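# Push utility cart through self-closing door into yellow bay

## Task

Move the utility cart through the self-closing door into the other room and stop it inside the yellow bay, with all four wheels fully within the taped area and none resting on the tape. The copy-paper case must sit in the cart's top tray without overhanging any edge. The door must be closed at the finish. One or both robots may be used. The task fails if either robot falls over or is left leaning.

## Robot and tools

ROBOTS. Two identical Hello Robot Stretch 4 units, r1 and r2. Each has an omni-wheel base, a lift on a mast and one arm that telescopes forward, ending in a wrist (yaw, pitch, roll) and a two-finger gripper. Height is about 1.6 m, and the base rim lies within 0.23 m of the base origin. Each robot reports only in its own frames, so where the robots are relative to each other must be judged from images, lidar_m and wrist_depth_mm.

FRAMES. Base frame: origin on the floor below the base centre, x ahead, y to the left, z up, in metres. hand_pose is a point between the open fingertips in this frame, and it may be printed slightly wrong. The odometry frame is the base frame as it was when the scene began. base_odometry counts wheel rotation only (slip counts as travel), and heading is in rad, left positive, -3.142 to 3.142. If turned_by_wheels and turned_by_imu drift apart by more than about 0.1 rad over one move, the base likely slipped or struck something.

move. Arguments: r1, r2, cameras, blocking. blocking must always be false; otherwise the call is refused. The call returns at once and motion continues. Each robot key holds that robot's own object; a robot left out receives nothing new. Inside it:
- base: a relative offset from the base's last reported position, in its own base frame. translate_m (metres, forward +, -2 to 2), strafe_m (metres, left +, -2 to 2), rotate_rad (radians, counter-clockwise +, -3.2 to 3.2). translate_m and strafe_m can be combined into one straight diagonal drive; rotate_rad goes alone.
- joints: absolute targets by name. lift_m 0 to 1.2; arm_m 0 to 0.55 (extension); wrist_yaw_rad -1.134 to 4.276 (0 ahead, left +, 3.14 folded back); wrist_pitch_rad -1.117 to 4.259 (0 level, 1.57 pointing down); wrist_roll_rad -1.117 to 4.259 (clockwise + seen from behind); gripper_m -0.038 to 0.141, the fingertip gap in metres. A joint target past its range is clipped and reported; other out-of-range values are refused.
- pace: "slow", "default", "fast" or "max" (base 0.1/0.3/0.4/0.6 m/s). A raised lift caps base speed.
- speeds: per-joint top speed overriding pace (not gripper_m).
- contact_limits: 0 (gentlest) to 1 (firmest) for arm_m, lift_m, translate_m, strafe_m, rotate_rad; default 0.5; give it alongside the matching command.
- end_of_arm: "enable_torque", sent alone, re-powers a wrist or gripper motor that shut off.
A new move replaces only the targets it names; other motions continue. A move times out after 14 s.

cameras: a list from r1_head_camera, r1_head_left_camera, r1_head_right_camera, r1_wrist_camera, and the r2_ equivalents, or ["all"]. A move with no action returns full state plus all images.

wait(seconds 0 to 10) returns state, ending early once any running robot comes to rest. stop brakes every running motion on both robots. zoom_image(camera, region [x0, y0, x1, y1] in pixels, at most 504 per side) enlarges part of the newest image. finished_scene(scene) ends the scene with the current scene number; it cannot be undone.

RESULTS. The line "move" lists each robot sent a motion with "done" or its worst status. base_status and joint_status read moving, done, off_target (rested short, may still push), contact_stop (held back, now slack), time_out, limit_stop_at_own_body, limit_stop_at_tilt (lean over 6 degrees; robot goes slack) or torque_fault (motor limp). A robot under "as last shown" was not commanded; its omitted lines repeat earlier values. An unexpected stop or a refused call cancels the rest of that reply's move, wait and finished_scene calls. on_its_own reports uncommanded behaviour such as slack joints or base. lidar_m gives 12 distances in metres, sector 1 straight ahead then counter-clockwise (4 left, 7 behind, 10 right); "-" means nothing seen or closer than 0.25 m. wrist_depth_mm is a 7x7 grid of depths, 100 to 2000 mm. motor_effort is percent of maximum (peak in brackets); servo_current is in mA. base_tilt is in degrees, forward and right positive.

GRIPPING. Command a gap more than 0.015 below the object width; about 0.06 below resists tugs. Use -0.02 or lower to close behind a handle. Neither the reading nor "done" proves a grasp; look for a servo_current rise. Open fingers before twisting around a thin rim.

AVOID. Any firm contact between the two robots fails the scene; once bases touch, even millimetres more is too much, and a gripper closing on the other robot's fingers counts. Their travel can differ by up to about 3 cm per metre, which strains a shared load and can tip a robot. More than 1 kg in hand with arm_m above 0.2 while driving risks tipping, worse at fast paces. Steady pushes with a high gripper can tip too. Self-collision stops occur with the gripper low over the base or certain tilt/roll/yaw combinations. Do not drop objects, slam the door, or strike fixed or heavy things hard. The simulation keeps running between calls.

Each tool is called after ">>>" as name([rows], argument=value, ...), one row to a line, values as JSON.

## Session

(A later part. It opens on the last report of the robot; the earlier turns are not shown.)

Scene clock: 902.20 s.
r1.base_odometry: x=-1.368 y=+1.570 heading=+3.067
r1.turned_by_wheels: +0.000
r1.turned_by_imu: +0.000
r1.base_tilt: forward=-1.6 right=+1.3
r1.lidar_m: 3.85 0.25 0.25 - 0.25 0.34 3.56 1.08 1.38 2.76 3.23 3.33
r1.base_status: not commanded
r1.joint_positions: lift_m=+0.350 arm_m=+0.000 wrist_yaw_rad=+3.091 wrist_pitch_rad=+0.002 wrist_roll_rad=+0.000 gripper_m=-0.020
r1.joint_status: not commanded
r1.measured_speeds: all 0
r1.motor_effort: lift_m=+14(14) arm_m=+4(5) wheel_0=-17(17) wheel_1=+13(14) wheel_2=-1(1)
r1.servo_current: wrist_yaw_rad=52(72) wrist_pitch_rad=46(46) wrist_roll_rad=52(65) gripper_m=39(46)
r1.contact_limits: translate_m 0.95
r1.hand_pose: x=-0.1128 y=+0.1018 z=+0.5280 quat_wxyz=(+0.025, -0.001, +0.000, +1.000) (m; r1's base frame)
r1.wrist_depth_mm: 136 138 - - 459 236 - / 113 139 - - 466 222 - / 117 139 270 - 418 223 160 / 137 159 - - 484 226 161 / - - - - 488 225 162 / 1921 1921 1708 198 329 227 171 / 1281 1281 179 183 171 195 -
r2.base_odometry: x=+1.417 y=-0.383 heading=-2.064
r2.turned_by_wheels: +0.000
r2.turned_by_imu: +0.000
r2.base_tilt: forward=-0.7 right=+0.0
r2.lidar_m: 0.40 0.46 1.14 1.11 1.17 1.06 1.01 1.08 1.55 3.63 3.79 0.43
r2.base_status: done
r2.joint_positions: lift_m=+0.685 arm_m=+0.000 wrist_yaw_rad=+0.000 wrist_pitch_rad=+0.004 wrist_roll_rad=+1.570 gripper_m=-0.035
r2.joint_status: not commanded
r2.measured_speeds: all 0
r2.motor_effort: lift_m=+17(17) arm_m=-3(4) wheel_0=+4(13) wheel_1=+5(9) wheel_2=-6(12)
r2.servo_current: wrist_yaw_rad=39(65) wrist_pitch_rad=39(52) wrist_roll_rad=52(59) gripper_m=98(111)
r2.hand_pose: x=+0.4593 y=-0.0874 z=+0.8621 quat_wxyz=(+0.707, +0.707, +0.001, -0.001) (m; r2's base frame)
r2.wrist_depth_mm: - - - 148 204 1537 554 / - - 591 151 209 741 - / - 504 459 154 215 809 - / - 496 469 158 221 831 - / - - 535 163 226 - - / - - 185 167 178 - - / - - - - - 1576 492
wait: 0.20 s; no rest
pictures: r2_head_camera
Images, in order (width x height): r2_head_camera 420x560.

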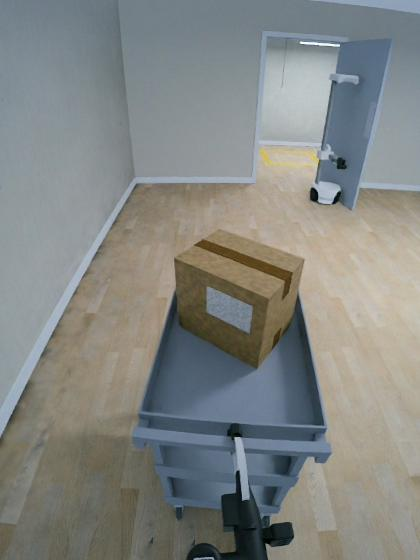

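>>> move(blocking=false, r2={"base":{"translate_m":0.4,"strafe_m":-0.12},"pace":"slow"})

>>> wait(seconds=9)

>>> wait(seconds=0.2, cameras=["r2_head_camera"])

Scene clock: 908.30 s.
move: r2 moving
r1: as last shown
r1.lidar_m: 3.84 0.25 0.25 - 0.25 0.32 3.55 1.10 1.41 2.76 3.25 3.34
r1.motor_effort: lift_m=+14(14) arm_m=+4(5) wheel_0=-17(17) wheel_1=+13(13) wheel_2=-1(1)
r1.servo_current: wrist_yaw_rad=46(65) wrist_pitch_rad=39(52) wrist_roll_rad=46(59) gripper_m=39(46)
r1.contact_limits: translate_m 0.95
r1.wrist_depth_mm: 136 138 - - 455 236 - / 113 139 - - 466 220 - / 117 140 268 - 413 224 160 / 137 159 - - 484 225 161 / - - - - 496 227 161 / 1983 1921 1808 198 330 226 172 / 1281 1308 179 183 170 195 -
r2.base_odometry: x=+1.408 y=-0.392 heading=-2.063
r2.turned_by_wheels: +0.000
r2.turned_by_imu: +0.001
r2.base_tilt: forward=-0.6 right=+0.1
r2.lidar_m: 0.39 0.44 1.13 1.10 1.16 1.07 1.03 1.08 1.58 3.64 3.82 0.40
r2.base_status: translate_m moving; strafe_m moving
r2.joint_positions: lift_m=+0.685 arm_m=+0.000 wrist_yaw_rad=+0.000 wrist_pitch_rad=+0.004 wrist_roll_rad=+1.570 gripper_m=-0.035
r2.joint_status: not commanded
r2.measured_speeds: translate_m=+0.050 strafe_m=-0.015 rotate_rad=+0.002 lift_m=+0.000 arm_m=+0.000 wrist_yaw_rad=+0.000 wrist_pitch_rad=+0.000 wrist_roll_rad=+0.000
r2.motor_effort: lift_m=+17(17) arm_m=-3(4) wheel_0=+10(11) wheel_1=+6(7) wheel_2=-12(12)
r2.servo_current: wrist_yaw_rad=46(65) wrist_pitch_rad=46(46) wrist_roll_rad=59(59) gripper_m=98(104)
r2.hand_pose: x=+0.4593 y=-0.0874 z=+0.8621 quat_wxyz=(+0.707, +0.707, +0.001, -0.001) (m; r2's base frame)
r2.wrist_depth_mm: - - - 148 206 1537 549 / - - 597 152 210 741 - / - 508 462 155 215 820 - / - 488 469 159 220 831 - / - - 535 164 226 - - / - - 186 167 178 - - / - - - - - 1464 496
pictures: none

Scene clock: 913.20 s.
earlier move: r2 done
r1.base_odometry: x=-1.368 y=+1.570 heading=+3.067
r1.turned_by_wheels: +0.000
r1.turned_by_imu: +0.000
r1.base_tilt: forward=-1.6 right=+1.3
r1.lidar_m: 3.82 0.25 0.25 - 0.25 0.32 3.57 1.08 1.40 2.77 2.99 2.95
r1.base_status: not commanded
r1.joint_positions: lift_m=+0.350 arm_m=+0.000 wrist_yaw_rad=+3.091 wrist_pitch_rad=+0.002 wrist_roll_rad=+0.000 gripper_m=-0.020
r1.joint_status: not commanded
r1.measured_speeds: all 0
r1.motor_effort: lift_m=+14(14) arm_m=+4(5) wheel_0=-17(17) wheel_1=+13(14) wheel_2=-1(1)
r1.servo_current: wrist_yaw_rad=39(72) wrist_pitch_rad=46(52) wrist_roll_rad=46(72) gripper_m=39(52)
r1.contact_limits: translate_m 0.95
r1.hand_pose: x=-0.1128 y=+0.1018 z=+0.5280 quat_wxyz=(+0.025, -0.001, +0.000, +1.000) (m; r1's base frame)
r1.wrist_depth_mm: 136 138 - - 455 236 - / 113 139 - - 469 221 - / 116 139 270 - 413 224 160 / 137 159 - - 480 224 161 / - - - - 488 226 162 / 1921 1921 1756 198 330 227 171 / 1281 1308 179 183 170 196 -
r2.base_odometry: x=+1.122 y=-0.678 heading=-2.064
r2.turned_by_wheels: +0.000
r2.turned_by_imu: +0.002
r2.base_tilt: forward=-0.7 right=+0.1
r2.lidar_m: 0.37 0.38 1.22 1.17 1.28 1.47 1.41 1.50 2.15 3.51 3.72 0.43
r2.base_status: done
r2.joint_positions: lift_m=+0.685 arm_m=+0.000 wrist_yaw_rad=+0.000 wrist_pitch_rad=+0.004 wrist_roll_rad=+1.570 gripper_m=-0.035
r2.joint_status: not commanded
r2.measured_speeds: all 0
r2.motor_effort: lift_m=+17(17) arm_m=-3(4) wheel_0=+5(13) wheel_1=+6(7) wheel_2=-6(12)
r2.servo_current: wrist_yaw_rad=52(65) wrist_pitch_rad=46(52) wrist_roll_rad=39(72) gripper_m=98(111)
r2.hand_pose: x=+0.4593 y=-0.0874 z=+0.8621 quat_wxyz=(+0.707, +0.707, +0.001, -0.001) (m; r2's base frame)
r2.wrist_depth_mm: - - - 183 247 1366 1098 / - - - 180 241 1661 1098 / - - - 177 238 820 - / - - 496 175 234 842 - / - 488 477 173 232 842 - / - - 186 169 178 - - / - - 554 - 226 - -
wait: 4.90 of 9 s (r2 has come to rest)
pictures: none

Scene clock: 913.40 s.
r1.base_odometry: x=-1.368 y=+1.570 heading=+3.067
r1.turned_by_wheels: +0.000
r1.turned_by_imu: +0.000
r1.base_tilt: forward=-1.6 right=+1.3
r1.lidar_m: 3.84 0.27 0.25 - 0.25 0.30 3.58 1.07 1.40 2.75 3.00 2.93
r1.base_status: not commanded
r1.joint_positions: lift_m=+0.350 arm_m=+0.000 wrist_yaw_rad=+3.091 wrist_pitch_rad=+0.002 wrist_roll_rad=+0.000 gripper_m=-0.020
r1.joint_status: not commanded
r1.measured_speeds: all 0
r1.motor_effort: lift_m=+14(14) arm_m=+5(5) wheel_0=-17(17) wheel_1=+13(14) wheel_2=-1(1)
r1.servo_current: wrist_yaw_rad=26(72) wrist_pitch_rad=39(52) wrist_roll_rad=72(72) gripper_m=39(52)
r1.contact_limits: translate_m 0.95
r1.hand_pose: x=-0.1128 y=+0.1018 z=+0.5280 quat_wxyz=(+0.025, -0.001, +0.000, +1.000) (m; r1's base frame)
r1.wrist_depth_mm: 136 138 - - 452 236 - / 113 139 - - 462 221 - / 116 139 270 - 415 224 160 / 137 159 - - 480 226 160 / - - - - 492 226 161 / 1921 1863 1756 198 327 225 171 / 1281 1308 179 183 170 195 -
r2.base_odometry: x=+1.122 y=-0.678 heading=-2.064
r2.turned_by_wheels: +0.000
r2.turned_by_imu: +0.000
r2.base_tilt: forward=-0.6 right=+0.0
r2.lidar_m: 0.37 0.38 1.23 1.18 1.30 1.46 1.43 1.49 2.14 3.52 3.74 0.44
r2.base_status: done
r2.joint_positions: lift_m=+0.685 arm_m=+0.000 wrist_yaw_rad=+0.000 wrist_pitch_rad=+0.004 wrist_roll_rad=+1.570 gripper_m=-0.035
r2.joint_status: not commanded
r2.measured_speeds: all 0
r2.motor_effort: lift_m=+17(17) arm_m=-4(4) wheel_0=+4(13) wheel_1=+6(7) wheel_2=-5(12)
r2.servo_current: wrist_yaw_rad=59(65) wrist_pitch_rad=46(52) wrist_roll_rad=52(72) gripper_m=104(111)
r2.hand_pose: x=+0.4593 y=-0.0874 z=+0.8621 quat_wxyz=(+0.707, +0.707, +0.001, -0.001) (m; r2's base frame)
r2.wrist_depth_mm: - - - 183 248 1336 1098 / - - - 180 242 1661 1078 / - - - 178 238 820 - / - - 500 176 235 842 - / - 484 473 173 231 831 - / - - 186 169 178 - - / - - 554 - 225 - -
wait: 0.20 s; no rest
pictures: r2_head_camera
Images, in order (width x height): r2_head_camera 420x560.

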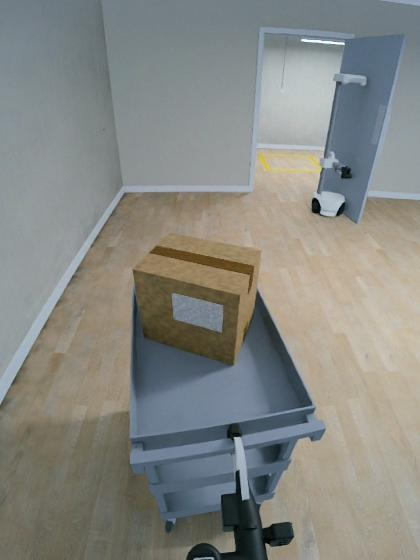

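>>> move(blocking=false, cameras=["r1_head_camera"])

>>> zoom_image(camera="r1_head_camera", region=[160, 60, 400, 300])

Scene clock: 976.83 s.
r1.base_odometry: x=-1.368 y=+1.570 heading=+3.067
r1.turned_by_wheels: +0.000
r1.turned_by_imu: +0.000
r1.base_tilt: forward=-1.6 right=+1.3
r1.lidar_m: 3.84 0.25 0.25 - 0.25 0.31 3.58 1.11 1.40 2.75 2.98 2.94
r1.base_status: not commanded
r1.joint_positions: lift_m=+0.350 arm_m=+0.000 wrist_yaw_rad=+3.091 wrist_pitch_rad=+0.002 wrist_roll_rad=+0.000 gripper_m=-0.020
r1.joint_status: not commanded
r1.measured_speeds: all 0
r1.motor_effort: lift_m=+14(14) arm_m=+5(5) wheel_0=-17(17) wheel_1=+13(14) wheel_2=-1(1)
r1.servo_current: wrist_yaw_rad=59(72) wrist_pitch_rad=46(52) wrist_roll_rad=52(72) gripper_m=39(52)
r1.contact_limits: translate_m 0.95
r1.hand_pose: x=-0.1128 y=+0.1018 z=+0.5280 quat_wxyz=(+0.025, -0.001, +0.000, +1.000) (m; r1's base frame)
r1.wrist_depth_mm: 136 138 - - 459 235 - / 113 139 - - 469 222 - / 117 140 270 - 415 224 161 / 137 159 - - 480 225 161 / - - - - 484 228 161 / 1863 1983 1756 199 327 226 171 / 1281 1308 178 183 170 195 -
r2.base_odometry: x=+1.122 y=-0.678 heading=-2.064
r2.turned_by_wheels: +0.000
r2.turned_by_imu: +0.000
r2.base_tilt: forward=-0.7 right=+0.1
r2.lidar_m: 0.38 0.39 1.21 1.16 1.29 1.49 1.40 1.52 2.10 3.54 3.73 0.41
r2.base_status: done
r2.joint_positions: lift_m=+0.685 arm_m=+0.000 wrist_yaw_rad=+0.000 wrist_pitch_rad=+0.004 wrist_roll_rad=+1.570 gripper_m=-0.035
r2.joint_status: not commanded
r2.measured_speeds: all 0
r2.motor_effort: lift_m=+17(17) arm_m=-4(4) wheel_0=+5(13) wheel_1=+6(7) wheel_2=-6(12)
r2.servo_current: wrist_yaw_rad=33(65) wrist_pitch_rad=39(52) wrist_roll_rad=39(72) gripper_m=91(111)
r2.hand_pose: x=+0.4593 y=-0.0874 z=+0.8621 quat_wxyz=(+0.707, +0.707, +0.001, -0.001) (m; r2's base frame)
r2.wrist_depth_mm: - - - 183 247 1397 1098 / - - - 180 244 1661 1118 / - - - 177 238 820 - / - - 500 176 236 842 - / - 484 473 173 232 831 - / - - 186 169 178 - - / - - 549 - 225 - -
pictures: r1_head_camera
Images, in order (width x height): r1_head_camera 420x560.

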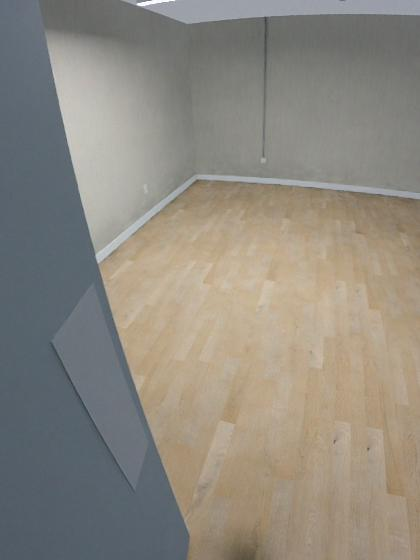

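Scaled by 2.100 from the camera's 420x560 image, which has a finer 600x800 frame.

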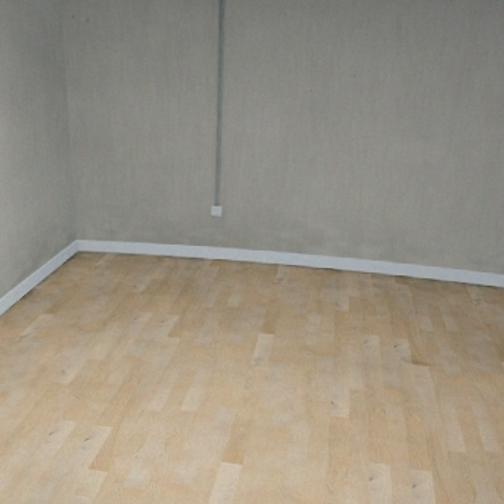

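>>> wait(seconds=0.1, cameras=["r1_head_right_camera","r1_head_left_camera"])

>>> zoom_image(camera="r1_head_left_camera", region=[280, 200, 420, 340])

Scene clock: 980.63 s.
r1.base_odometry: x=-1.368 y=+1.570 heading=+3.067
r1.turned_by_wheels: +0.000
r1.turned_by_imu: +0.000
r1.base_tilt: forward=-1.6 right=+1.3
r1.lidar_m: 3.83 0.25 0.25 - 0.25 0.31 3.57 1.07 1.39 2.76 2.99 2.95
r1.base_status: not commanded
r1.joint_positions: lift_m=+0.350 arm_m=+0.000 wrist_yaw_rad=+3.091 wrist_pitch_rad=+0.002 wrist_roll_rad=+0.000 gripper_m=-0.020
r1.joint_status: not commanded
r1.measured_speeds: all 0
r1.motor_effort: lift_m=+14(14) arm_m=+5(5) wheel_0=-17(17) wheel_1=+13(14) wheel_2=-1(1)
r1.servo_current: wrist_yaw_rad=59(72) wrist_pitch_rad=46(52) wrist_roll_rad=46(72) gripper_m=46(52)
r1.contact_limits: translate_m 0.95
r1.hand_pose: x=-0.1128 y=+0.1018 z=+0.5280 quat_wxyz=(+0.025, -0.001, +0.000, +1.000) (m; r1's base frame)
r1.wrist_depth_mm: 136 138 - - 459 236 - / 113 139 - - 469 221 - / 117 139 270 - 415 224 160 / 137 159 - - 484 226 161 / - - - - 488 227 161 / 1983 1921 1756 199 327 226 171 / 1308 1308 178 183 170 195 -
r2.base_odometry: x=+1.122 y=-0.678 heading=-2.064
r2.turned_by_wheels: +0.000
r2.turned_by_imu: +0.000
r2.base_tilt: forward=-0.7 right=+0.1
r2.lidar_m: 0.37 0.37 1.21 1.19 1.29 1.47 1.42 1.51 2.10 3.52 3.70 0.41
r2.base_status: done
r2.joint_positions: lift_m=+0.685 arm_m=+0.000 wrist_yaw_rad=+0.000 wrist_pitch_rad=+0.004 wrist_roll_rad=+1.570 gripper_m=-0.035
r2.joint_status: not commanded
r2.measured_speeds: all 0
r2.motor_effort: lift_m=+17(17) arm_m=-3(4) wheel_0=+4(13) wheel_1=+5(7) wheel_2=-6(12)
r2.servo_current: wrist_yaw_rad=46(65) wrist_pitch_rad=46(52) wrist_roll_rad=46(72) gripper_m=98(111)
r2.hand_pose: x=+0.4593 y=-0.0874 z=+0.8621 quat_wxyz=(+0.707, +0.707, +0.001, -0.001) (m; r2's base frame)
r2.wrist_depth_mm: - - - 182 248 1366 1118 / - - - 180 242 1661 1098 / - - - 177 239 831 - / - - 500 176 236 831 - / - 484 469 173 232 831 - / - - 185 169 178 - - / - - 549 - 225 - -
wait: 0.10 s; at rest from the start
pictures: r1_head_left_camera, r1_head_right_camera
Images, in order (width x height): r1_head_left_camera 420x672, r1_head_right_camera 420x672.

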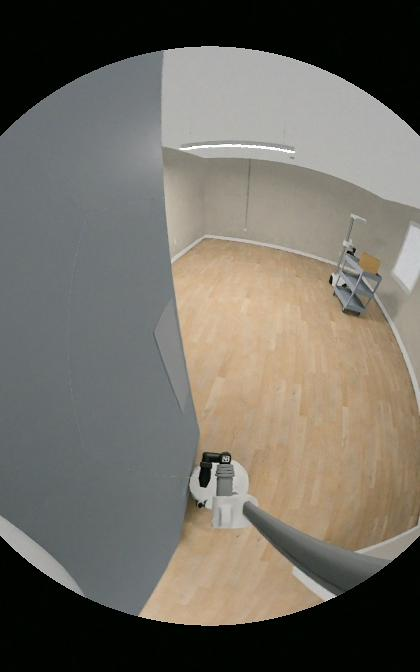

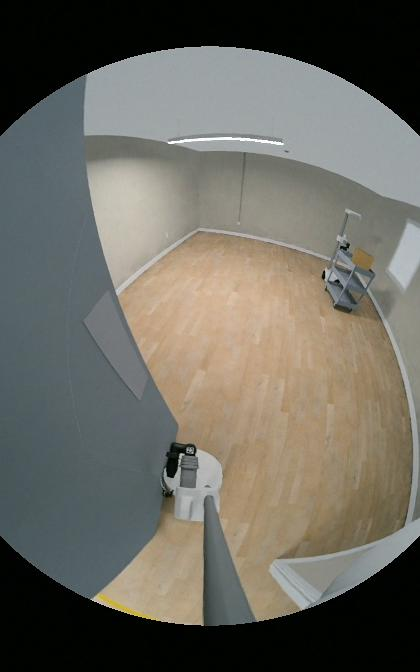

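Scaled by 3.600 from the camera's 420x672 image, which has a finer 600x960 frame.

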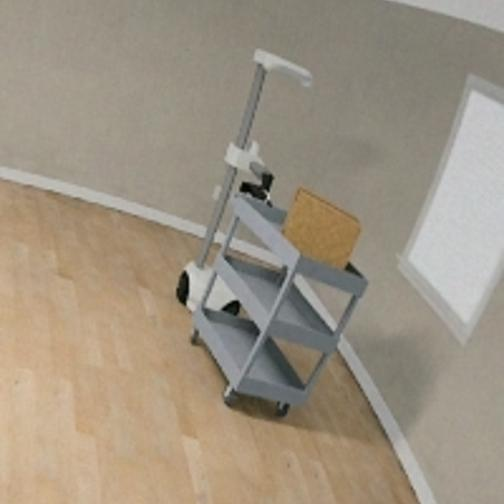

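>>> move(blocking=false, r2={"base":{"translate_m":-0.8,"strafe_m":-0.5},"pace":"slow"})

>>> wait(seconds=10)

>>> wait(seconds=4)

>>> wait(seconds=0.2, cameras=["r2_head_camera","r1_head_right_camera"])

>>> zoom_image(camera="r1_head_right_camera", region=[230, 180, 380, 330])

Scene clock: 998.47 s.
move: r2 moving
r1: as last shown
r1.lidar_m: 3.83 0.25 0.25 - 0.25 0.33 3.57 1.09 1.36 2.77 3.01 2.96
r1.servo_current: wrist_yaw_rad=33(52) wrist_pitch_rad=39(46) wrist_roll_rad=46(52) gripper_m=39(46)
r1.contact_limits: translate_m 0.95
r1.wrist_depth_mm: 136 138 - - 459 236 - / 113 139 - - 469 220 - / 116 140 270 - 418 224 160 / 137 159 - - 480 224 161 / - - - - 488 225 161 / 1983 - 1756 198 329 226 171 / 1281 1255 178 183 170 195 -
r2.base_odometry: x=+1.121 y=-0.665 heading=-2.063
r2.turned_by_wheels: +0.001
r2.turned_by_imu: +0.001
r2.base_tilt: forward=-0.6 right=+0.1
r2.lidar_m: 0.37 0.37 1.22 1.18 1.28 1.46 1.40 1.51 2.11 3.53 3.69 0.45
r2.base_status: translate_m moving; strafe_m moving
r2.joint_positions: lift_m=+0.685 arm_m=+0.000 wrist_yaw_rad=+0.003 wrist_pitch_rad=+0.004 wrist_roll_rad=+1.570 gripper_m=-0.035
r2.joint_status: not commanded
r2.measured_speeds: translate_m=-0.048 strafe_m=-0.029 rotate_rad=-0.001 lift_m=+0.000 arm_m=+0.000 wrist_yaw_rad=+0.000 wrist_pitch_rad=+0.000 wrist_roll_rad=+0.000
r2.motor_effort: lift_m=+17(17) arm_m=-3(4) wheel_0=+7(9) wheel_1=-10(10) wheel_2=+13(13)
r2.servo_current: wrist_yaw_rad=39(59) wrist_pitch_rad=46(52) wrist_roll_rad=39(59) gripper_m=98(104)
r2.hand_pose: x=+0.4595 y=-0.0866 z=+0.8621 quat_wxyz=(+0.707, +0.707, +0.002, +0.000) (m; r2's base frame)
r2.wrist_depth_mm: - - - 183 245 1336 1098 / - - - 180 242 1661 1098 / - - - 177 239 831 - / - - 500 175 235 831 - / - 492 473 173 231 831 - / - - 186 170 178 - - / - - 554 - 226 - -
pictures: none

Scene clock: 1008.47 s.
earlier move: r2 moving
r1.base_odometry: x=-1.368 y=+1.570 heading=+3.067
r1.turned_by_wheels: +0.000
r1.turned_by_imu: -0.001
r1.base_tilt: forward=-1.6 right=+1.3
r1.lidar_m: 3.83 0.25 0.25 - 0.25 0.33 3.58 1.08 1.39 2.75 3.25 3.50
r1.base_status: not commanded
r1.joint_positions: lift_m=+0.350 arm_m=+0.000 wrist_yaw_rad=+3.091 wrist_pitch_rad=+0.002 wrist_roll_rad=+0.000 gripper_m=-0.020
r1.joint_status: not commanded
r1.measured_speeds: all 0
r1.motor_effort: lift_m=+14(14) arm_m=+5(5) wheel_0=-17(18) wheel_1=+13(14) wheel_2=-1(1)
r1.servo_current: wrist_yaw_rad=52(72) wrist_pitch_rad=39(59) wrist_roll_rad=65(72) gripper_m=39(52)
r1.contact_limits: translate_m 0.95
r1.hand_pose: x=-0.1128 y=+0.1018 z=+0.5280 quat_wxyz=(+0.025, -0.001, +0.000, +1.000) (m; r1's base frame)
r1.wrist_depth_mm: 136 138 - - 459 236 - / 113 139 - - 466 221 - / 117 139 267 - 415 224 160 / 137 159 - - 488 225 161 / - - - - 492 226 161 / 1983 1983 1756 198 329 225 171 / 1281 1308 178 183 171 195 -
r2.base_odometry: x=+1.060 y=+0.263 heading=-2.063
r2.turned_by_wheels: +0.000
r2.turned_by_imu: +0.000
r2.base_tilt: forward=-0.7 right=+0.0
r2.lidar_m: 0.36 0.34 1.80 1.75 0.92 0.66 0.63 0.69 1.01 2.99 3.18 0.42
r2.base_status: translate_m moving; strafe_m moving
r2.joint_positions: lift_m=+0.685 arm_m=+0.000 wrist_yaw_rad=+0.003 wrist_pitch_rad=+0.004 wrist_roll_rad=+1.570 gripper_m=-0.035
r2.joint_status: not commanded
r2.measured_speeds: all 0
r2.motor_effort: lift_m=+17(17) arm_m=-3(4) wheel_0=+7(10) wheel_1=-5(10) wheel_2=+5(14)
r2.servo_current: wrist_yaw_rad=46(59) wrist_pitch_rad=46(52) wrist_roll_rad=52(65) gripper_m=104(111)
r2.hand_pose: x=+0.4595 y=-0.0866 z=+0.8621 quat_wxyz=(+0.707, +0.707, +0.002, +0.000) (m; r2's base frame)
r2.wrist_depth_mm: - - - 195 262 281 279 / - - - 248 252 1661 1160 / - - - 184 245 1661 - / - - 554 180 239 831 - / - 469 459 175 234 820 - / - - 186 169 179 - - / - - 525 - 223 - -
wait: 10.00 s; no rest
pictures: none

Scene clock: 1008.57 s.
earlier move: r2 done
r1.base_odometry: x=-1.368 y=+1.570 heading=+3.067
r1.turned_by_wheels: +0.000
r1.turned_by_imu: +0.000
r1.base_tilt: forward=-1.6 right=+1.3
r1.lidar_m: 3.86 0.25 0.25 - 0.25 0.31 3.60 1.09 1.40 2.77 3.24 3.50
r1.base_status: not commanded
r1.joint_positions: lift_m=+0.350 arm_m=+0.000 wrist_yaw_rad=+3.091 wrist_pitch_rad=+0.002 wrist_roll_rad=+0.000 gripper_m=-0.020
r1.joint_status: not commanded
r1.measured_speeds: all 0
r1.motor_effort: lift_m=+14(14) arm_m=+5(5) wheel_0=-16(18) wheel_1=+13(14) wheel_2=-1(1)
r1.servo_current: wrist_yaw_rad=33(72) wrist_pitch_rad=46(59) wrist_roll_rad=59(72) gripper_m=46(52)
r1.contact_limits: translate_m 0.95
r1.hand_pose: x=-0.1128 y=+0.1018 z=+0.5280 quat_wxyz=(+0.025, -0.001, +0.000, +1.000) (m; r1's base frame)
r1.wrist_depth_mm: 136 138 - - 462 236 - / 113 139 - - 469 220 - / 116 139 268 - 413 223 160 / 137 159 - - 484 226 161 / - - - - 484 226 161 / 1983 1921 1808 199 330 226 172 / 1308 1308 179 184 170 196 -
r2.base_odometry: x=+1.060 y=+0.263 heading=-2.063
r2.turned_by_wheels: +0.000
r2.turned_by_imu: +0.000
r2.base_tilt: forward=-0.7 right=+0.0
r2.lidar_m: 0.35 0.37 1.81 1.74 0.90 0.66 0.64 0.70 0.97 3.01 3.16 0.44
r2.base_status: done
r2.joint_positions: lift_m=+0.685 arm_m=+0.000 wrist_yaw_rad=+0.003 wrist_pitch_rad=+0.004 wrist_roll_rad=+1.570 gripper_m=-0.035
r2.joint_status: not commanded
r2.measured_speeds: all 0
r2.motor_effort: lift_m=+17(17) arm_m=-4(4) wheel_0=+5(10) wheel_1=-6(10) wheel_2=+6(14)
r2.servo_current: wrist_yaw_rad=52(59) wrist_pitch_rad=39(52) wrist_roll_rad=46(65) gripper_m=98(111)
r2.hand_pose: x=+0.4595 y=-0.0866 z=+0.8621 quat_wxyz=(+0.707, +0.707, +0.002, +0.000) (m; r2's base frame)
r2.wrist_depth_mm: - - - 195 259 281 281 / - - - 249 252 1661 1160 / - - - 183 244 1708 - / - - 549 180 239 831 - / - 473 462 175 234 820 - / - - 185 170 178 - - / - - 525 - 223 - -
wait: 0.10 of 4 s (r2 has come to rest)
pictures: none

Scene clock: 1008.77 s.
r1.base_odometry: x=-1.368 y=+1.570 heading=+3.067
r1.turned_by_wheels: +0.000
r1.turned_by_imu: +0.000
r1.base_tilt: forward=-1.6 right=+1.3
r1.lidar_m: 3.85 0.25 0.25 - 0.25 0.33 3.57 1.09 1.41 2.79 3.28 3.51
r1.base_status: not commanded
r1.joint_positions: lift_m=+0.350 arm_m=+0.000 wrist_yaw_rad=+3.091 wrist_pitch_rad=+0.002 wrist_roll_rad=+0.000 gripper_m=-0.020
r1.joint_status: not commanded
r1.measured_speeds: all 0
r1.motor_effort: lift_m=+14(14) arm_m=+5(5) wheel_0=-17(18) wheel_1=+13(14) wheel_2=-1(1)
r1.servo_current: wrist_yaw_rad=65(72) wrist_pitch_rad=39(59) wrist_roll_rad=46(72) gripper_m=52(52)
r1.contact_limits: translate_m 0.95
r1.hand_pose: x=-0.1128 y=+0.1018 z=+0.5280 quat_wxyz=(+0.025, -0.001, +0.000, +1.000) (m; r1's base frame)
r1.wrist_depth_mm: 136 138 - - 459 235 - / 113 139 - - 462 221 - / 117 139 270 - 413 223 161 / 137 159 - - 480 225 161 / - - - - 484 226 162 / 1921 1983 1808 199 329 227 171 / 1308 1281 178 183 170 195 -
r2.base_odometry: x=+1.060 y=+0.263 heading=-2.063
r2.turned_by_wheels: +0.000
r2.turned_by_imu: +0.000
r2.base_tilt: forward=-0.7 right=+0.0
r2.lidar_m: 0.33 0.37 1.80 1.74 0.89 0.68 0.65 0.68 0.99 3.00 3.14 0.45
r2.base_status: done
r2.joint_positions: lift_m=+0.685 arm_m=+0.000 wrist_yaw_rad=+0.003 wrist_pitch_rad=+0.004 wrist_roll_rad=+1.570 gripper_m=-0.035
r2.joint_status: not commanded
r2.measured_speeds: all 0
r2.motor_effort: lift_m=+17(17) arm_m=-3(4) wheel_0=+5(10) wheel_1=-6(10) wheel_2=+6(14)
r2.servo_current: wrist_yaw_rad=52(59) wrist_pitch_rad=52(52) wrist_roll_rad=52(65) gripper_m=98(111)
r2.hand_pose: x=+0.4595 y=-0.0866 z=+0.8621 quat_wxyz=(+0.707, +0.707, +0.002, +0.000) (m; r2's base frame)
r2.wrist_depth_mm: - - - 194 260 281 281 / - - - 249 251 1618 1182 / - - - 184 245 1661 - / - - 549 179 239 842 - / - 477 462 175 233 831 - / - - 185 169 178 - - / - - 525 - 222 - -
wait: 0.20 s; no rest
pictures: r1_head_right_camera, r2_head_camera
Images, in order (width x height): r1_head_right_camera 420x672, r2_head_camera 420x560.

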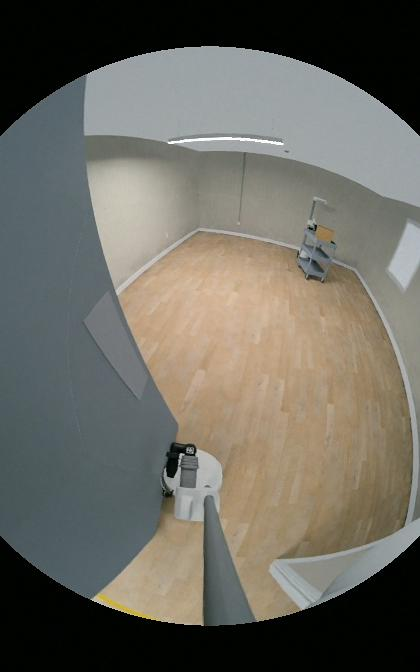

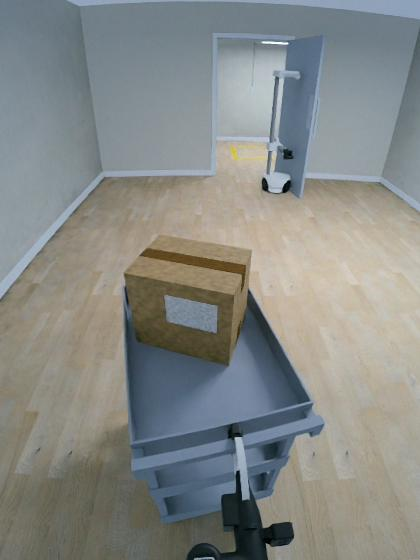

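Scaled by 3.360 from the camera's 420x672 image, which has a finer 600x960 frame.

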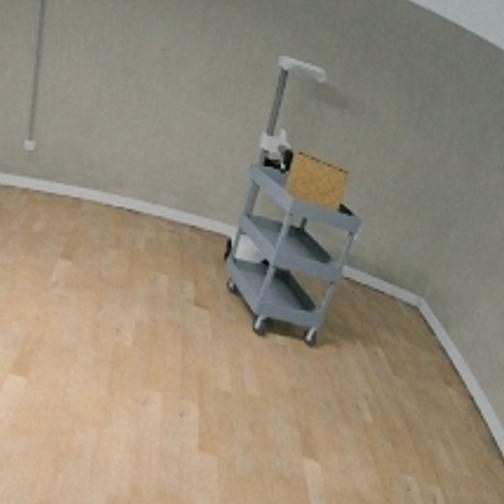

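>>> move(blocking=false, r2={"joints":{"gripper_m":0.08}})

>>> wait(seconds=2)

>>> move(blocking=false, r2={"base":{"translate_m":-0.2}})

>>> wait(seconds=4)

>>> move(blocking=false, r2={"base":{"strafe_m":-0.8}}, cameras=["r2_head_camera"])

>>> wait(seconds=6, cameras=["r2_head_camera"])

Scene clock: 1044.27 s.
move: r2 moving
r1: as last shown
r1.base_tilt: forward=-1.6 right=+1.2
r1.lidar_m: 3.86 0.26 0.25 - 0.25 0.32 3.58 1.08 1.39 2.77 3.26 3.49
r1.motor_effort: lift_m=+14(14) arm_m=+4(5) wheel_0=-17(17) wheel_1=+13(14) wheel_2=-1(1)
r1.servo_current: wrist_yaw_rad=52(52) wrist_pitch_rad=39(46) wrist_roll_rad=39(59) gripper_m=39(46)
r1.contact_limits: translate_m 0.95
r1.wrist_depth_mm: 136 138 - - 459 235 - / 114 139 - - 469 220 - / 116 140 268 - 413 224 160 / 137 159 - - 480 224 160 / - - - - 492 224 161 / 1863 1921 1808 198 330 227 171 / 1281 1281 178 183 171 195 -
r2.base_odometry: x=+1.060 y=+0.263 heading=-2.063
r2.turned_by_wheels: +0.000
r2.turned_by_imu: +0.000
r2.base_tilt: forward=-0.7 right=+0.1
r2.lidar_m: 0.37 0.37 1.80 1.74 0.89 0.66 0.64 0.70 0.99 3.00 3.17 0.41
r2.base_status: not commanded
r2.joint_positions: lift_m=+0.685 arm_m=+0.000 wrist_yaw_rad=+0.002 wrist_pitch_rad=+0.004 wrist_roll_rad=+1.570 gripper_m=-0.010
r2.joint_status: gripper_m moving
r2.measured_speeds: translate_m=+0.000 strafe_m=+0.000 rotate_rad=-0.001 lift_m=+0.000 arm_m=+0.000 wrist_yaw_rad=-0.004 wrist_pitch_rad=+0.000 wrist_roll_rad=+0.000
r2.motor_effort: lift_m=+17(17) arm_m=-3(4) wheel_0=+5(5) wheel_1=-5(6) wheel_2=+4(6)
r2.servo_current: wrist_yaw_rad=46(52) wrist_pitch_rad=39(46) wrist_roll_rad=46(59) gripper_m=104(104)
r2.hand_pose: x=+0.4595 y=-0.0868 z=+0.8621 quat_wxyz=(+0.707, +0.707, +0.002, -0.001) (m; r2's base frame)
r2.wrist_depth_mm: - - - 250 268 279 279 / - - - 254 256 1661 1160 / - - - 189 249 1661 - / - - 569 182 243 831 - / - 480 466 179 236 820 - / - - 189 173 180 - - / - - 525 - 226 - -
pictures: none

Scene clock: 1045.60 s.
earlier move: r2 done
r1.base_odometry: x=-1.368 y=+1.570 heading=+3.067
r1.turned_by_wheels: +0.000
r1.turned_by_imu: +0.000
r1.base_tilt: forward=-1.6 right=+1.3
r1.lidar_m: 3.85 0.25 0.25 - 0.25 0.31 3.59 1.09 1.37 2.75 3.23 3.49
r1.base_status: not commanded
r1.joint_positions: lift_m=+0.350 arm_m=+0.000 wrist_yaw_rad=+3.091 wrist_pitch_rad=+0.002 wrist_roll_rad=+0.000 gripper_m=-0.020
r1.joint_status: not commanded
r1.measured_speeds: all 0
r1.motor_effort: lift_m=+14(14) arm_m=+5(5) wheel_0=-17(18) wheel_1=+13(14) wheel_2=-1(1)
r1.servo_current: wrist_yaw_rad=52(72) wrist_pitch_rad=46(46) wrist_roll_rad=65(72) gripper_m=46(46)
r1.contact_limits: translate_m 0.95
r1.hand_pose: x=-0.1128 y=+0.1018 z=+0.5280 quat_wxyz=(+0.025, -0.001, +0.000, +1.000) (m; r1's base frame)
r1.wrist_depth_mm: 136 138 - - 455 236 - / 113 139 - - 466 220 - / 117 139 270 - 415 224 161 / 137 159 - - 480 225 161 / - - - - 484 225 161 / 1983 1983 1808 198 329 227 171 / 1281 1281 178 183 170 195 -
r2.base_odometry: x=+1.060 y=+0.263 heading=-2.063
r2.turned_by_wheels: +0.000
r2.turned_by_imu: +0.000
r2.base_tilt: forward=-0.7 right=+0.0
r2.lidar_m: 0.37 0.38 1.81 1.73 0.91 0.66 0.65 0.69 0.97 3.00 3.15 0.48
r2.base_status: not commanded
r2.joint_positions: lift_m=+0.685 arm_m=+0.000 wrist_yaw_rad=+0.002 wrist_pitch_rad=+0.004 wrist_roll_rad=+1.570 gripper_m=+0.080
r2.joint_status: all done
r2.measured_speeds: all 0
r2.motor_effort: lift_m=+17(17) arm_m=-4(4) wheel_0=+5(5) wheel_1=-6(6) wheel_2=+4(6)
r2.servo_current: wrist_yaw_rad=52(52) wrist_pitch_rad=46(46) wrist_roll_rad=52(59) gripper_m=46(104)
r2.hand_pose: x=+0.4595 y=-0.0868 z=+0.8623 quat_wxyz=(+0.707, +0.707, +0.002, -0.001) (m; r2's base frame)
r2.wrist_depth_mm: - - - 217 283 287 287 / - - - 209 273 1618 1182 / - - - 205 264 1756 - / - - 609 198 257 842 - / - - 477 192 251 842 - / - - 193 186 192 - - / - - 535 - 237 - -
wait: 1.33 of 2 s (r2 has come to rest)
pictures: none

Scene clock: 1046.10 s.
move: r2 moving
r1: as last shown
r1.lidar_m: 3.84 0.25 0.25 - 0.25 0.32 3.59 1.08 1.41 2.76 3.28 3.49
r1.motor_effort: lift_m=+14(14) arm_m=+5(5) wheel_0=-17(17) wheel_1=+13(13) wheel_2=-1(1)
r1.servo_current: wrist_yaw_rad=59(65) wrist_pitch_rad=46(52) wrist_roll_rad=52(65) gripper_m=39(46)
r1.contact_limits: translate_m 0.95
r1.wrist_depth_mm: 136 138 - - 462 236 - / 113 139 - - 466 221 - / 117 139 268 - 413 224 161 / 137 159 - - 484 226 161 / - - - - 492 227 162 / 1808 1921 1808 198 327 226 171 / 1281 1308 178 183 170 195 -
r2.base_odometry: x=+1.075 y=+0.291 heading=-2.064
r2.turned_by_wheels: +0.000
r2.turned_by_imu: +0.000
r2.base_tilt: forward=-0.7 right=+0.0
r2.lidar_m: 0.40 0.41 1.80 1.73 0.86 0.65 0.61 0.66 0.92 2.98 3.19 0.49
r2.base_status: translate_m moving
r2.joint_positions: lift_m=+0.685 arm_m=+0.000 wrist_yaw_rad=+0.002 wrist_pitch_rad=+0.004 wrist_roll_rad=+1.570 gripper_m=+0.080
r2.joint_status: not commanded
r2.measured_speeds: translate_m=-0.123 strafe_m=+0.002 rotate_rad=+0.001 lift_m=+0.000 arm_m=+0.000 wrist_yaw_rad=+0.000 wrist_pitch_rad=+0.000 wrist_roll_rad=+0.000
r2.motor_effort: lift_m=+16(17) arm_m=-3(4) wheel_0=-8(11) wheel_1=-7(9) wheel_2=+12(13)
r2.servo_current: wrist_yaw_rad=59(59) wrist_pitch_rad=46(46) wrist_roll_rad=39(59) gripper_m=52(59)
r2.hand_pose: x=+0.4595 y=-0.0868 z=+0.8623 quat_wxyz=(+0.707, +0.707, +0.002, -0.001) (m; r2's base frame)
r2.wrist_depth_mm: - - - 265 315 1366 1060 / - - - 300 303 1464 413 / - - - 291 294 1661 - / - - 627 285 285 831 - / - - 508 276 276 854 - / - - 194 214 193 - - / - - 574 - 264 - -
pictures: none

Scene clock: 1047.67 s.
earlier move: r2 done
r1.base_odometry: x=-1.368 y=+1.570 heading=+3.067
r1.turned_by_wheels: +0.000
r1.turned_by_imu: +0.000
r1.base_tilt: forward=-1.6 right=+1.3
r1.lidar_m: 3.85 0.25 0.25 - 0.25 0.32 3.58 1.07 1.38 2.76 3.26 3.50
r1.base_status: not commanded
r1.joint_positions: lift_m=+0.350 arm_m=+0.000 wrist_yaw_rad=+3.091 wrist_pitch_rad=+0.002 wrist_roll_rad=+0.000 gripper_m=-0.020
r1.joint_status: not commanded
r1.measured_speeds: all 0
r1.motor_effort: lift_m=+14(14) arm_m=+4(5) wheel_0=-17(17) wheel_1=+13(13) wheel_2=-1(1)
r1.servo_current: wrist_yaw_rad=52(72) wrist_pitch_rad=46(52) wrist_roll_rad=65(65) gripper_m=46(46)
r1.contact_limits: translate_m 0.95
r1.hand_pose: x=-0.1128 y=+0.1018 z=+0.5280 quat_wxyz=(+0.025, -0.001, +0.000, +1.000) (m; r1's base frame)
r1.wrist_depth_mm: 136 138 - - 455 236 - / 113 139 - - 466 221 - / 117 139 267 - 410 224 160 / 137 159 - - 480 225 161 / - - - - 488 226 162 / 1921 1921 1756 199 329 227 172 / 1308 1336 178 183 171 195 -
r2.base_odometry: x=+1.155 y=+0.439 heading=-2.064
r2.turned_by_wheels: +0.000
r2.turned_by_imu: +0.000
r2.base_tilt: forward=-0.7 right=+0.1
r2.lidar_m: 0.56 2.34 1.80 1.57 0.65 0.46 0.42 0.46 0.66 2.15 3.16 0.66
r2.base_status: done
r2.joint_positions: lift_m=+0.685 arm_m=+0.000 wrist_yaw_rad=+0.002 wrist_pitch_rad=+0.004 wrist_roll_rad=+1.570 gripper_m=+0.080
r2.joint_status: not commanded
r2.measured_speeds: all 0
r2.motor_effort: lift_m=+17(17) arm_m=-3(4) wheel_0=-4(11) wheel_1=-3(9) wheel_2=+3(13)
r2.servo_current: wrist_yaw_rad=46(65) wrist_pitch_rad=46(52) wrist_roll_rad=46(59) gripper_m=46(59)
r2.hand_pose: x=+0.4595 y=-0.0868 z=+0.8623 quat_wxyz=(+0.707, +0.707, +0.002, -0.001) (m; r2's base frame)
r2.wrist_depth_mm: - - - - - 1661 1138 / - - - 466 - 1756 480 / - - - 469 - 866 462 / - - 866 455 - - 455 / - - 676 442 449 - 442 / - - 194 433 191 - 433 / - - - - - - -
wait: 1.57 of 4 s (r2 has come to rest)
pictures: none

Scene clock: 1048.17 s.
move: r2 moving
r1: as last shown
r1.lidar_m: 3.83 0.25 0.25 - 0.25 0.31 3.58 1.08 1.39 2.76 3.27 3.49
r1.motor_effort: lift_m=+14(14) arm_m=+5(5) wheel_0=-17(17) wheel_1=+13(14) wheel_2=-1(1)
r1.servo_current: wrist_yaw_rad=52(65) wrist_pitch_rad=39(46) wrist_roll_rad=52(65) gripper_m=39(52)
r1.contact_limits: translate_m 0.95
r1.wrist_depth_mm: 136 139 - - 459 236 - / 113 139 - - 469 221 - / 117 140 270 - 413 224 160 / 137 159 - - 484 226 160 / - - - - 492 225 161 / 1921 1983 1756 198 329 226 172 / 1281 1308 179 183 170 195 -
r2.base_odometry: x=+1.123 y=+0.456 heading=-2.064
r2.turned_by_wheels: +0.000
r2.turned_by_imu: +0.000
r2.base_tilt: forward=-0.7 right=+0.0
r2.lidar_m: 0.58 0.58 1.85 1.57 0.62 0.45 0.45 0.47 0.70 2.14 3.11 0.66
r2.base_status: strafe_m moving
r2.joint_positions: lift_m=+0.685 arm_m=+0.000 wrist_yaw_rad=+0.002 wrist_pitch_rad=+0.004 wrist_roll_rad=+1.570 gripper_m=+0.080
r2.joint_status: not commanded
r2.measured_speeds: translate_m=+0.000 strafe_m=-0.142 rotate_rad=-0.003 lift_m=+0.000 arm_m=+0.000 wrist_yaw_rad=+0.000 wrist_pitch_rad=+0.000 wrist_roll_rad=+0.000
r2.motor_effort: lift_m=+17(17) arm_m=-4(4) wheel_0=+12(13) wheel_1=-11(12) wheel_2=-1(2)
r2.servo_current: wrist_yaw_rad=39(46) wrist_pitch_rad=46(46) wrist_roll_rad=46(59) gripper_m=52(52)
r2.hand_pose: x=+0.4595 y=-0.0868 z=+0.8623 quat_wxyz=(+0.707, +0.707, +0.002, -0.001) (m; r2's base frame)
r2.wrist_depth_mm: - - - - - 1708 1182 / - - - - - 1708 1182 / - - - 469 - 768 473 / - - - 459 - - 462 / - - 676 452 1025 - 442 / - - 193 442 186 - 436 / - - 778 - - - -
pictures: r2_head_camera
Images, in order (width x height): r2_head_camera 420x560.

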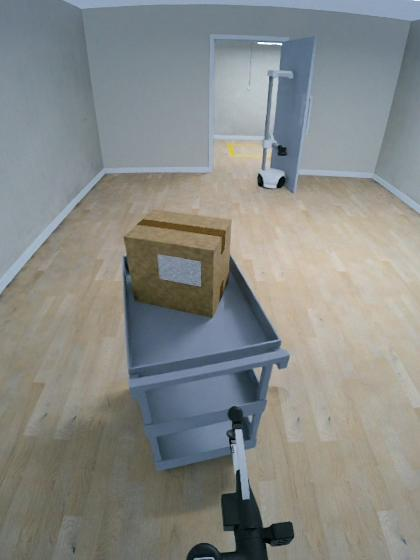

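Scene clock: 1051.67 s.
earlier move: r2 done
r1.base_odometry: x=-1.368 y=+1.570 heading=+3.067
r1.turned_by_wheels: +0.000
r1.turned_by_imu: +0.000
r1.base_tilt: forward=-1.6 right=+1.3
r1.lidar_m: 3.87 0.25 0.25 - 0.25 0.30 3.61 1.08 1.40 2.75 3.25 3.47
r1.base_status: not commanded
r1.joint_positions: lift_m=+0.350 arm_m=+0.000 wrist_yaw_rad=+3.091 wrist_pitch_rad=+0.002 wrist_roll_rad=+0.000 gripper_m=-0.020
r1.joint_status: not commanded
r1.measured_speeds: all 0
r1.motor_effort: lift_m=+14(14) arm_m=+5(5) wheel_0=-17(18) wheel_1=+13(14) wheel_2=-1(1)
r1.servo_current: wrist_yaw_rad=59(78) wrist_pitch_rad=46(52) wrist_roll_rad=46(78) gripper_m=46(52)
r1.contact_limits: translate_m 0.95
r1.hand_pose: x=-0.1128 y=+0.1018 z=+0.5280 quat_wxyz=(+0.025, -0.001, +0.000, +1.000) (m; r1's base frame)
r1.wrist_depth_mm: 136 138 - - 459 236 - / 113 139 - - 469 220 - / 116 139 268 - 415 224 161 / 137 159 - - 480 225 160 / - - - - 488 225 161 / 1921 1921 1756 198 330 227 171 / 1308 1336 178 183 170 196 -
r2.base_odometry: x=+0.450 y=+0.818 heading=-2.064
r2.turned_by_wheels: +0.000
r2.turned_by_imu: -0.001
r2.base_tilt: forward=-0.7 right=+0.1
r2.lidar_m: 4.36 0.83 0.91 1.68 0.68 0.50 0.46 0.51 0.75 2.20 2.33 3.25
r2.base_status: done
r2.joint_positions: lift_m=+0.685 arm_m=+0.000 wrist_yaw_rad=+0.002 wrist_pitch_rad=+0.004 wrist_roll_rad=+1.570 gripper_m=+0.080
r2.joint_status: not commanded
r2.measured_speeds: all 0
r2.motor_effort: lift_m=+17(17) arm_m=-3(4) wheel_0=+1(13) wheel_1=-2(12) wheel_2=+0(2)
r2.servo_current: wrist_yaw_rad=52(59) wrist_pitch_rad=52(52) wrist_roll_rad=59(72) gripper_m=46(59)
r2.hand_pose: x=+0.4595 y=-0.0868 z=+0.8623 quat_wxyz=(+0.707, +0.707, +0.002, -0.001) (m; r2's base frame)
r2.wrist_depth_mm: - - - - - 1708 1182 / - - - - - 1708 1160 / - - - - - 1708 1182 / - - - - - 1756 1229 / - - - - - 1708 1205 / - - 193 - 192 1618 1182 / - - - - - 1808 1205
wait: 3.50 of 6 s (r2 has come to rest)
pictures: r2_head_camera
Images, in order (width x height): r2_head_camera 420x560.

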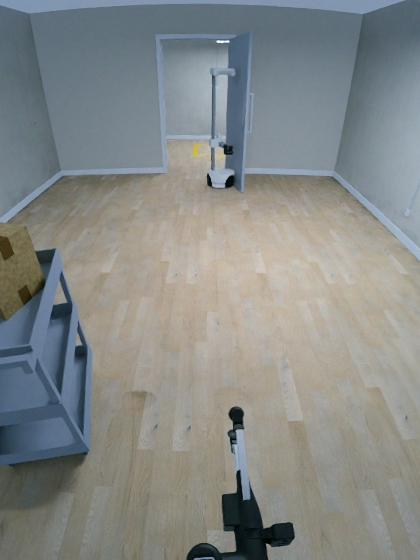

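>>> move(blocking=false, r2={"base":{"translate_m":2.0},"joints":{"lift_m":0.4}})

>>> wait(seconds=10)

>>> move(blocking=false, r2={"base":{"rotate_rad":3.14}})

>>> wait(seconds=8, cameras=["r2_head_camera","r2_wrist_camera"])

Scene clock: 1058.57 s.
move: r2 moving
r1: as last shown
r1.lidar_m: 3.86 0.25 0.25 - 0.25 0.34 3.58 1.08 1.41 2.76 3.28 3.49
r1.motor_effort: lift_m=+14(14) arm_m=+5(5) wheel_0=-17(17) wheel_1=+13(13) wheel_2=-1(1)
r1.servo_current: wrist_yaw_rad=59(65) wrist_pitch_rad=39(46) wrist_roll_rad=52(65) gripper_m=46(46)
r1.contact_limits: translate_m 0.95
r1.wrist_depth_mm: 136 139 - - 459 236 - / 113 138 - - 469 220 - / 117 139 270 - 415 224 160 / 137 159 - - 480 225 161 / - - - - 492 226 162 / 1921 1921 1808 198 329 226 171 / 1308 1308 179 183 171 195 -
r2.base_odometry: x=+0.435 y=+0.790 heading=-2.063
r2.turned_by_wheels: +0.000
r2.turned_by_imu: +0.001
r2.base_tilt: forward=-0.7 right=+0.0
r2.lidar_m: 4.31 0.81 0.86 1.76 0.74 0.53 0.50 0.55 0.79 2.16 2.33 3.27
r2.base_status: translate_m moving
r2.joint_positions: lift_m=+0.647 arm_m=+0.000 wrist_yaw_rad=+0.002 wrist_pitch_rad=+0.004 wrist_roll_rad=+1.570 gripper_m=+0.080
r2.joint_status: lift_m moving
r2.measured_speeds: translate_m=+0.121 strafe_m=-0.002 rotate_rad=+0.000 lift_m=-0.146 arm_m=+0.000 wrist_yaw_rad=+0.000 wrist_pitch_rad=+0.000 wrist_roll_rad=+0.000
r2.motor_effort: lift_m=+15(17) arm_m=-4(4) wheel_0=+9(10) wheel_1=+8(8) wheel_2=-14(14)
r2.servo_current: wrist_yaw_rad=52(59) wrist_pitch_rad=39(46) wrist_roll_rad=46(52) gripper_m=46(52)
r2.hand_pose: x=+0.4595 y=-0.0868 z=+0.8245 quat_wxyz=(+0.707, +0.707, +0.002, -0.001) (m; r2's base frame)
r2.wrist_depth_mm: - - - - - 1618 1138 / - - - - - 1618 1138 / - - - - - 1661 1138 / - - - - - 1661 1160 / - - - - - 1661 1138 / - - 194 - 192 1576 1160 / - - - - - 1808 1160
pictures: none

Scene clock: 1066.23 s.
earlier move: r2 done
r1.base_odometry: x=-1.368 y=+1.570 heading=+3.067
r1.turned_by_wheels: +0.000
r1.turned_by_imu: +0.000
r1.base_tilt: forward=-1.6 right=+1.2
r1.lidar_m: 3.82 0.26 0.25 - 0.25 0.32 3.58 1.09 1.39 2.78 3.28 2.22
r1.base_status: not commanded
r1.joint_positions: lift_m=+0.350 arm_m=+0.000 wrist_yaw_rad=+3.091 wrist_pitch_rad=+0.002 wrist_roll_rad=+0.000 gripper_m=-0.020
r1.joint_status: not commanded
r1.measured_speeds: all 0
r1.motor_effort: lift_m=+14(14) arm_m=+4(5) wheel_0=-16(18) wheel_1=+13(14) wheel_2=-1(1)
r1.servo_current: wrist_yaw_rad=52(72) wrist_pitch_rad=39(52) wrist_roll_rad=59(65) gripper_m=33(52)
r1.contact_limits: translate_m 0.95
r1.hand_pose: x=-0.1128 y=+0.1018 z=+0.5280 quat_wxyz=(+0.025, -0.001, +0.000, +1.000) (m; r1's base frame)
r1.wrist_depth_mm: 136 139 - - 459 236 - / 113 139 - - 466 222 - / 117 139 268 - 415 224 160 / 137 159 - - 484 226 160 / - - - - 488 226 161 / 1983 1983 1808 199 325 225 171 / 1281 1281 179 184 170 195 -
r2.base_odometry: x=-0.496 y=-0.945 heading=-2.063
r2.turned_by_wheels: +0.000
r2.turned_by_imu: +0.002
r2.base_tilt: forward=-0.6 right=+0.1
r2.lidar_m: 2.49 3.38 2.55 2.45 0.96 0.95 2.47 2.63 2.36 2.29 2.41 2.40
r2.base_status: done
r2.joint_positions: lift_m=+0.400 arm_m=+0.000 wrist_yaw_rad=+0.002 wrist_pitch_rad=+0.004 wrist_roll_rad=+1.570 gripper_m=+0.080
r2.joint_status: all done
r2.measured_speeds: all 0
r2.motor_effort: lift_m=+14(17) arm_m=-3(4) wheel_0=+2(10) wheel_1=+2(9) wheel_2=-2(14)
r2.servo_current: wrist_yaw_rad=46(65) wrist_pitch_rad=39(52) wrist_roll_rad=33(59) gripper_m=52(59)
r2.hand_pose: x=+0.4595 y=-0.0868 z=+0.5774 quat_wxyz=(+0.707, +0.707, +0.002, -0.001) (m; r2's base frame)
r2.wrist_depth_mm: - - - - - 1118 778 / - - - - - 1138 778 / - - - - - 1138 798 / - - - - - 1160 809 / - - - - - 1182 798 / - - 194 - 192 1098 798 / - - - - 1756 1255 798
wait: 7.67 of 10 s (r2 has come to rest)
pictures: none

Scene clock: 1066.73 s.
move: r2 moving
r1: as last shown
r1.base_tilt: forward=-1.6 right=+1.3
r1.lidar_m: 3.87 0.25 0.25 - 0.25 0.34 3.58 1.09 1.42 2.76 3.27 2.22
r1.motor_effort: lift_m=+14(14) arm_m=+4(5) wheel_0=-17(18) wheel_1=+13(13) wheel_2=-1(1)
r1.servo_current: wrist_yaw_rad=52(59) wrist_pitch_rad=39(52) wrist_roll_rad=39(59) gripper_m=46(46)
r1.contact_limits: translate_m 0.95
r1.wrist_depth_mm: 136 138 - - 459 236 - / 113 139 - - 466 222 - / 116 139 268 - 410 224 161 / 136 159 - - 484 225 160 / - - - - 488 226 162 / 1921 1983 1808 198 329 225 172 / 1308 1281 178 183 170 195 -
r2.base_odometry: x=-0.496 y=-0.945 heading=-1.812
r2.turned_by_wheels: +0.251
r2.turned_by_imu: +0.244
r2.base_tilt: forward=-0.7 right=+0.0
r2.lidar_m: 3.38 2.80 2.45 2.44 0.92 1.15 2.50 2.59 2.28 2.27 2.72 2.38
r2.base_status: rotate_rad moving
r2.joint_positions: lift_m=+0.400 arm_m=+0.000 wrist_yaw_rad=+0.002 wrist_pitch_rad=+0.004 wrist_roll_rad=+1.570 gripper_m=+0.080
r2.joint_status: not commanded
r2.measured_speeds: translate_m=+0.001 strafe_m=-0.002 rotate_rad=+0.974 lift_m=+0.000 arm_m=+0.000 wrist_yaw_rad=+0.000 wrist_pitch_rad=+0.000 wrist_roll_rad=+0.000
r2.motor_effort: lift_m=+14(14) arm_m=-4(4) wheel_0=-5(10) wheel_1=-10(10) wheel_2=-11(12)
r2.servo_current: wrist_yaw_rad=46(52) wrist_pitch_rad=46(46) wrist_roll_rad=52(52) gripper_m=52(52)
r2.hand_pose: x=+0.4595 y=-0.0868 z=+0.5774 quat_wxyz=(+0.707, +0.707, +0.002, -0.001) (m; r2's base frame)
r2.wrist_depth_mm: - - - - - 1118 788 / - - - - - 1138 788 / - - - - - 1138 788 / - - - - - 1182 798 / - - - - - 1205 788 / - - 193 - 192 1078 820 / - - - - 1921 1229 798
pictures: none

Scene clock: 1069.10 s.
earlier move: r2 done
r1.base_odometry: x=-1.368 y=+1.570 heading=+3.067
r1.turned_by_wheels: +0.000
r1.turned_by_imu: +0.000
r1.base_tilt: forward=-1.6 right=+1.3
r1.lidar_m: 3.84 0.25 0.25 - 0.25 0.32 3.57 1.09 1.40 2.75 3.27 2.46
r1.base_status: not commanded
r1.joint_positions: lift_m=+0.350 arm_m=+0.000 wrist_yaw_rad=+3.091 wrist_pitch_rad=+0.002 wrist_roll_rad=+0.000 gripper_m=-0.020
r1.joint_status: not commanded
r1.measured_speeds: all 0
r1.motor_effort: lift_m=+14(14) arm_m=+4(5) wheel_0=-16(18) wheel_1=+13(13) wheel_2=-1(1)
r1.servo_current: wrist_yaw_rad=52(65) wrist_pitch_rad=46(52) wrist_roll_rad=46(65) gripper_m=39(46)
r1.contact_limits: translate_m 0.95
r1.hand_pose: x=-0.1128 y=+0.1018 z=+0.5280 quat_wxyz=(+0.025, -0.001, +0.000, +1.000) (m; r1's base frame)
r1.wrist_depth_mm: 136 138 - - 455 236 - / 113 139 - - 466 220 - / 117 139 267 - 415 224 160 / 137 159 - - 484 226 160 / - - - - 496 225 162 / 1863 1983 1756 198 327 225 171 / 1308 1281 178 183 170 195 -
r2.base_odometry: x=-0.496 y=-0.944 heading=+1.076
r2.turned_by_wheels: +2.888
r2.turned_by_imu: +2.811
r2.base_tilt: forward=-0.7 right=+0.1
r2.lidar_m: 2.45 2.60 2.39 2.28 2.39 2.39 2.40 3.46 2.56 2.43 1.05 0.91
r2.base_status: done
r2.joint_positions: lift_m=+0.400 arm_m=+0.000 wrist_yaw_rad=+0.002 wrist_pitch_rad=+0.004 wrist_roll_rad=+1.570 gripper_m=+0.080
r2.joint_status: not commanded
r2.measured_speeds: all 0
r2.motor_effort: lift_m=+15(15) arm_m=-3(4) wheel_0=-2(12) wheel_1=-4(10) wheel_2=-5(13)
r2.servo_current: wrist_yaw_rad=52(65) wrist_pitch_rad=46(59) wrist_roll_rad=52(65) gripper_m=52(59)
r2.hand_pose: x=+0.4595 y=-0.0868 z=+0.5774 quat_wxyz=(+0.707, +0.707, +0.002, -0.001) (m; r2's base frame)
r2.wrist_depth_mm: - - - - - 917 778 / - - - - - 1138 788 / - - - - - 1182 788 / - - - - - 1138 809 / - - - - - 1160 798 / - - 193 - 192 1078 809 / - - - - 1808 1255 809
wait: 2.37 of 8 s (r2 has come to rest)
pictures: r2_head_camera, r2_wrist_camera
Images, in order (width x height): r2_head_camera 420x560, r2_wrist_camera 616x392.

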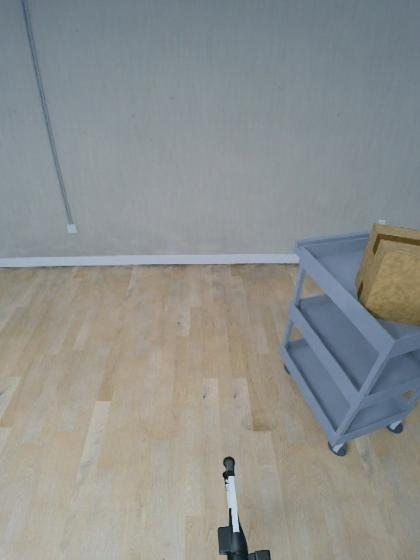

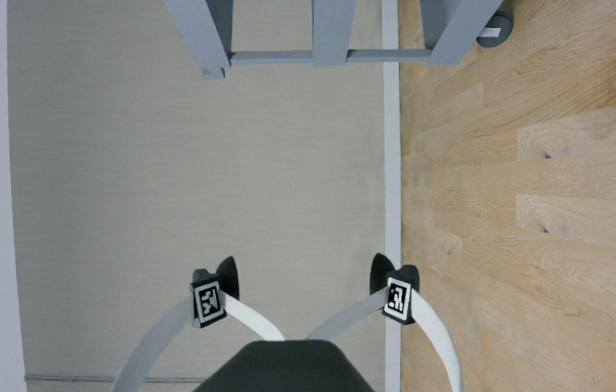

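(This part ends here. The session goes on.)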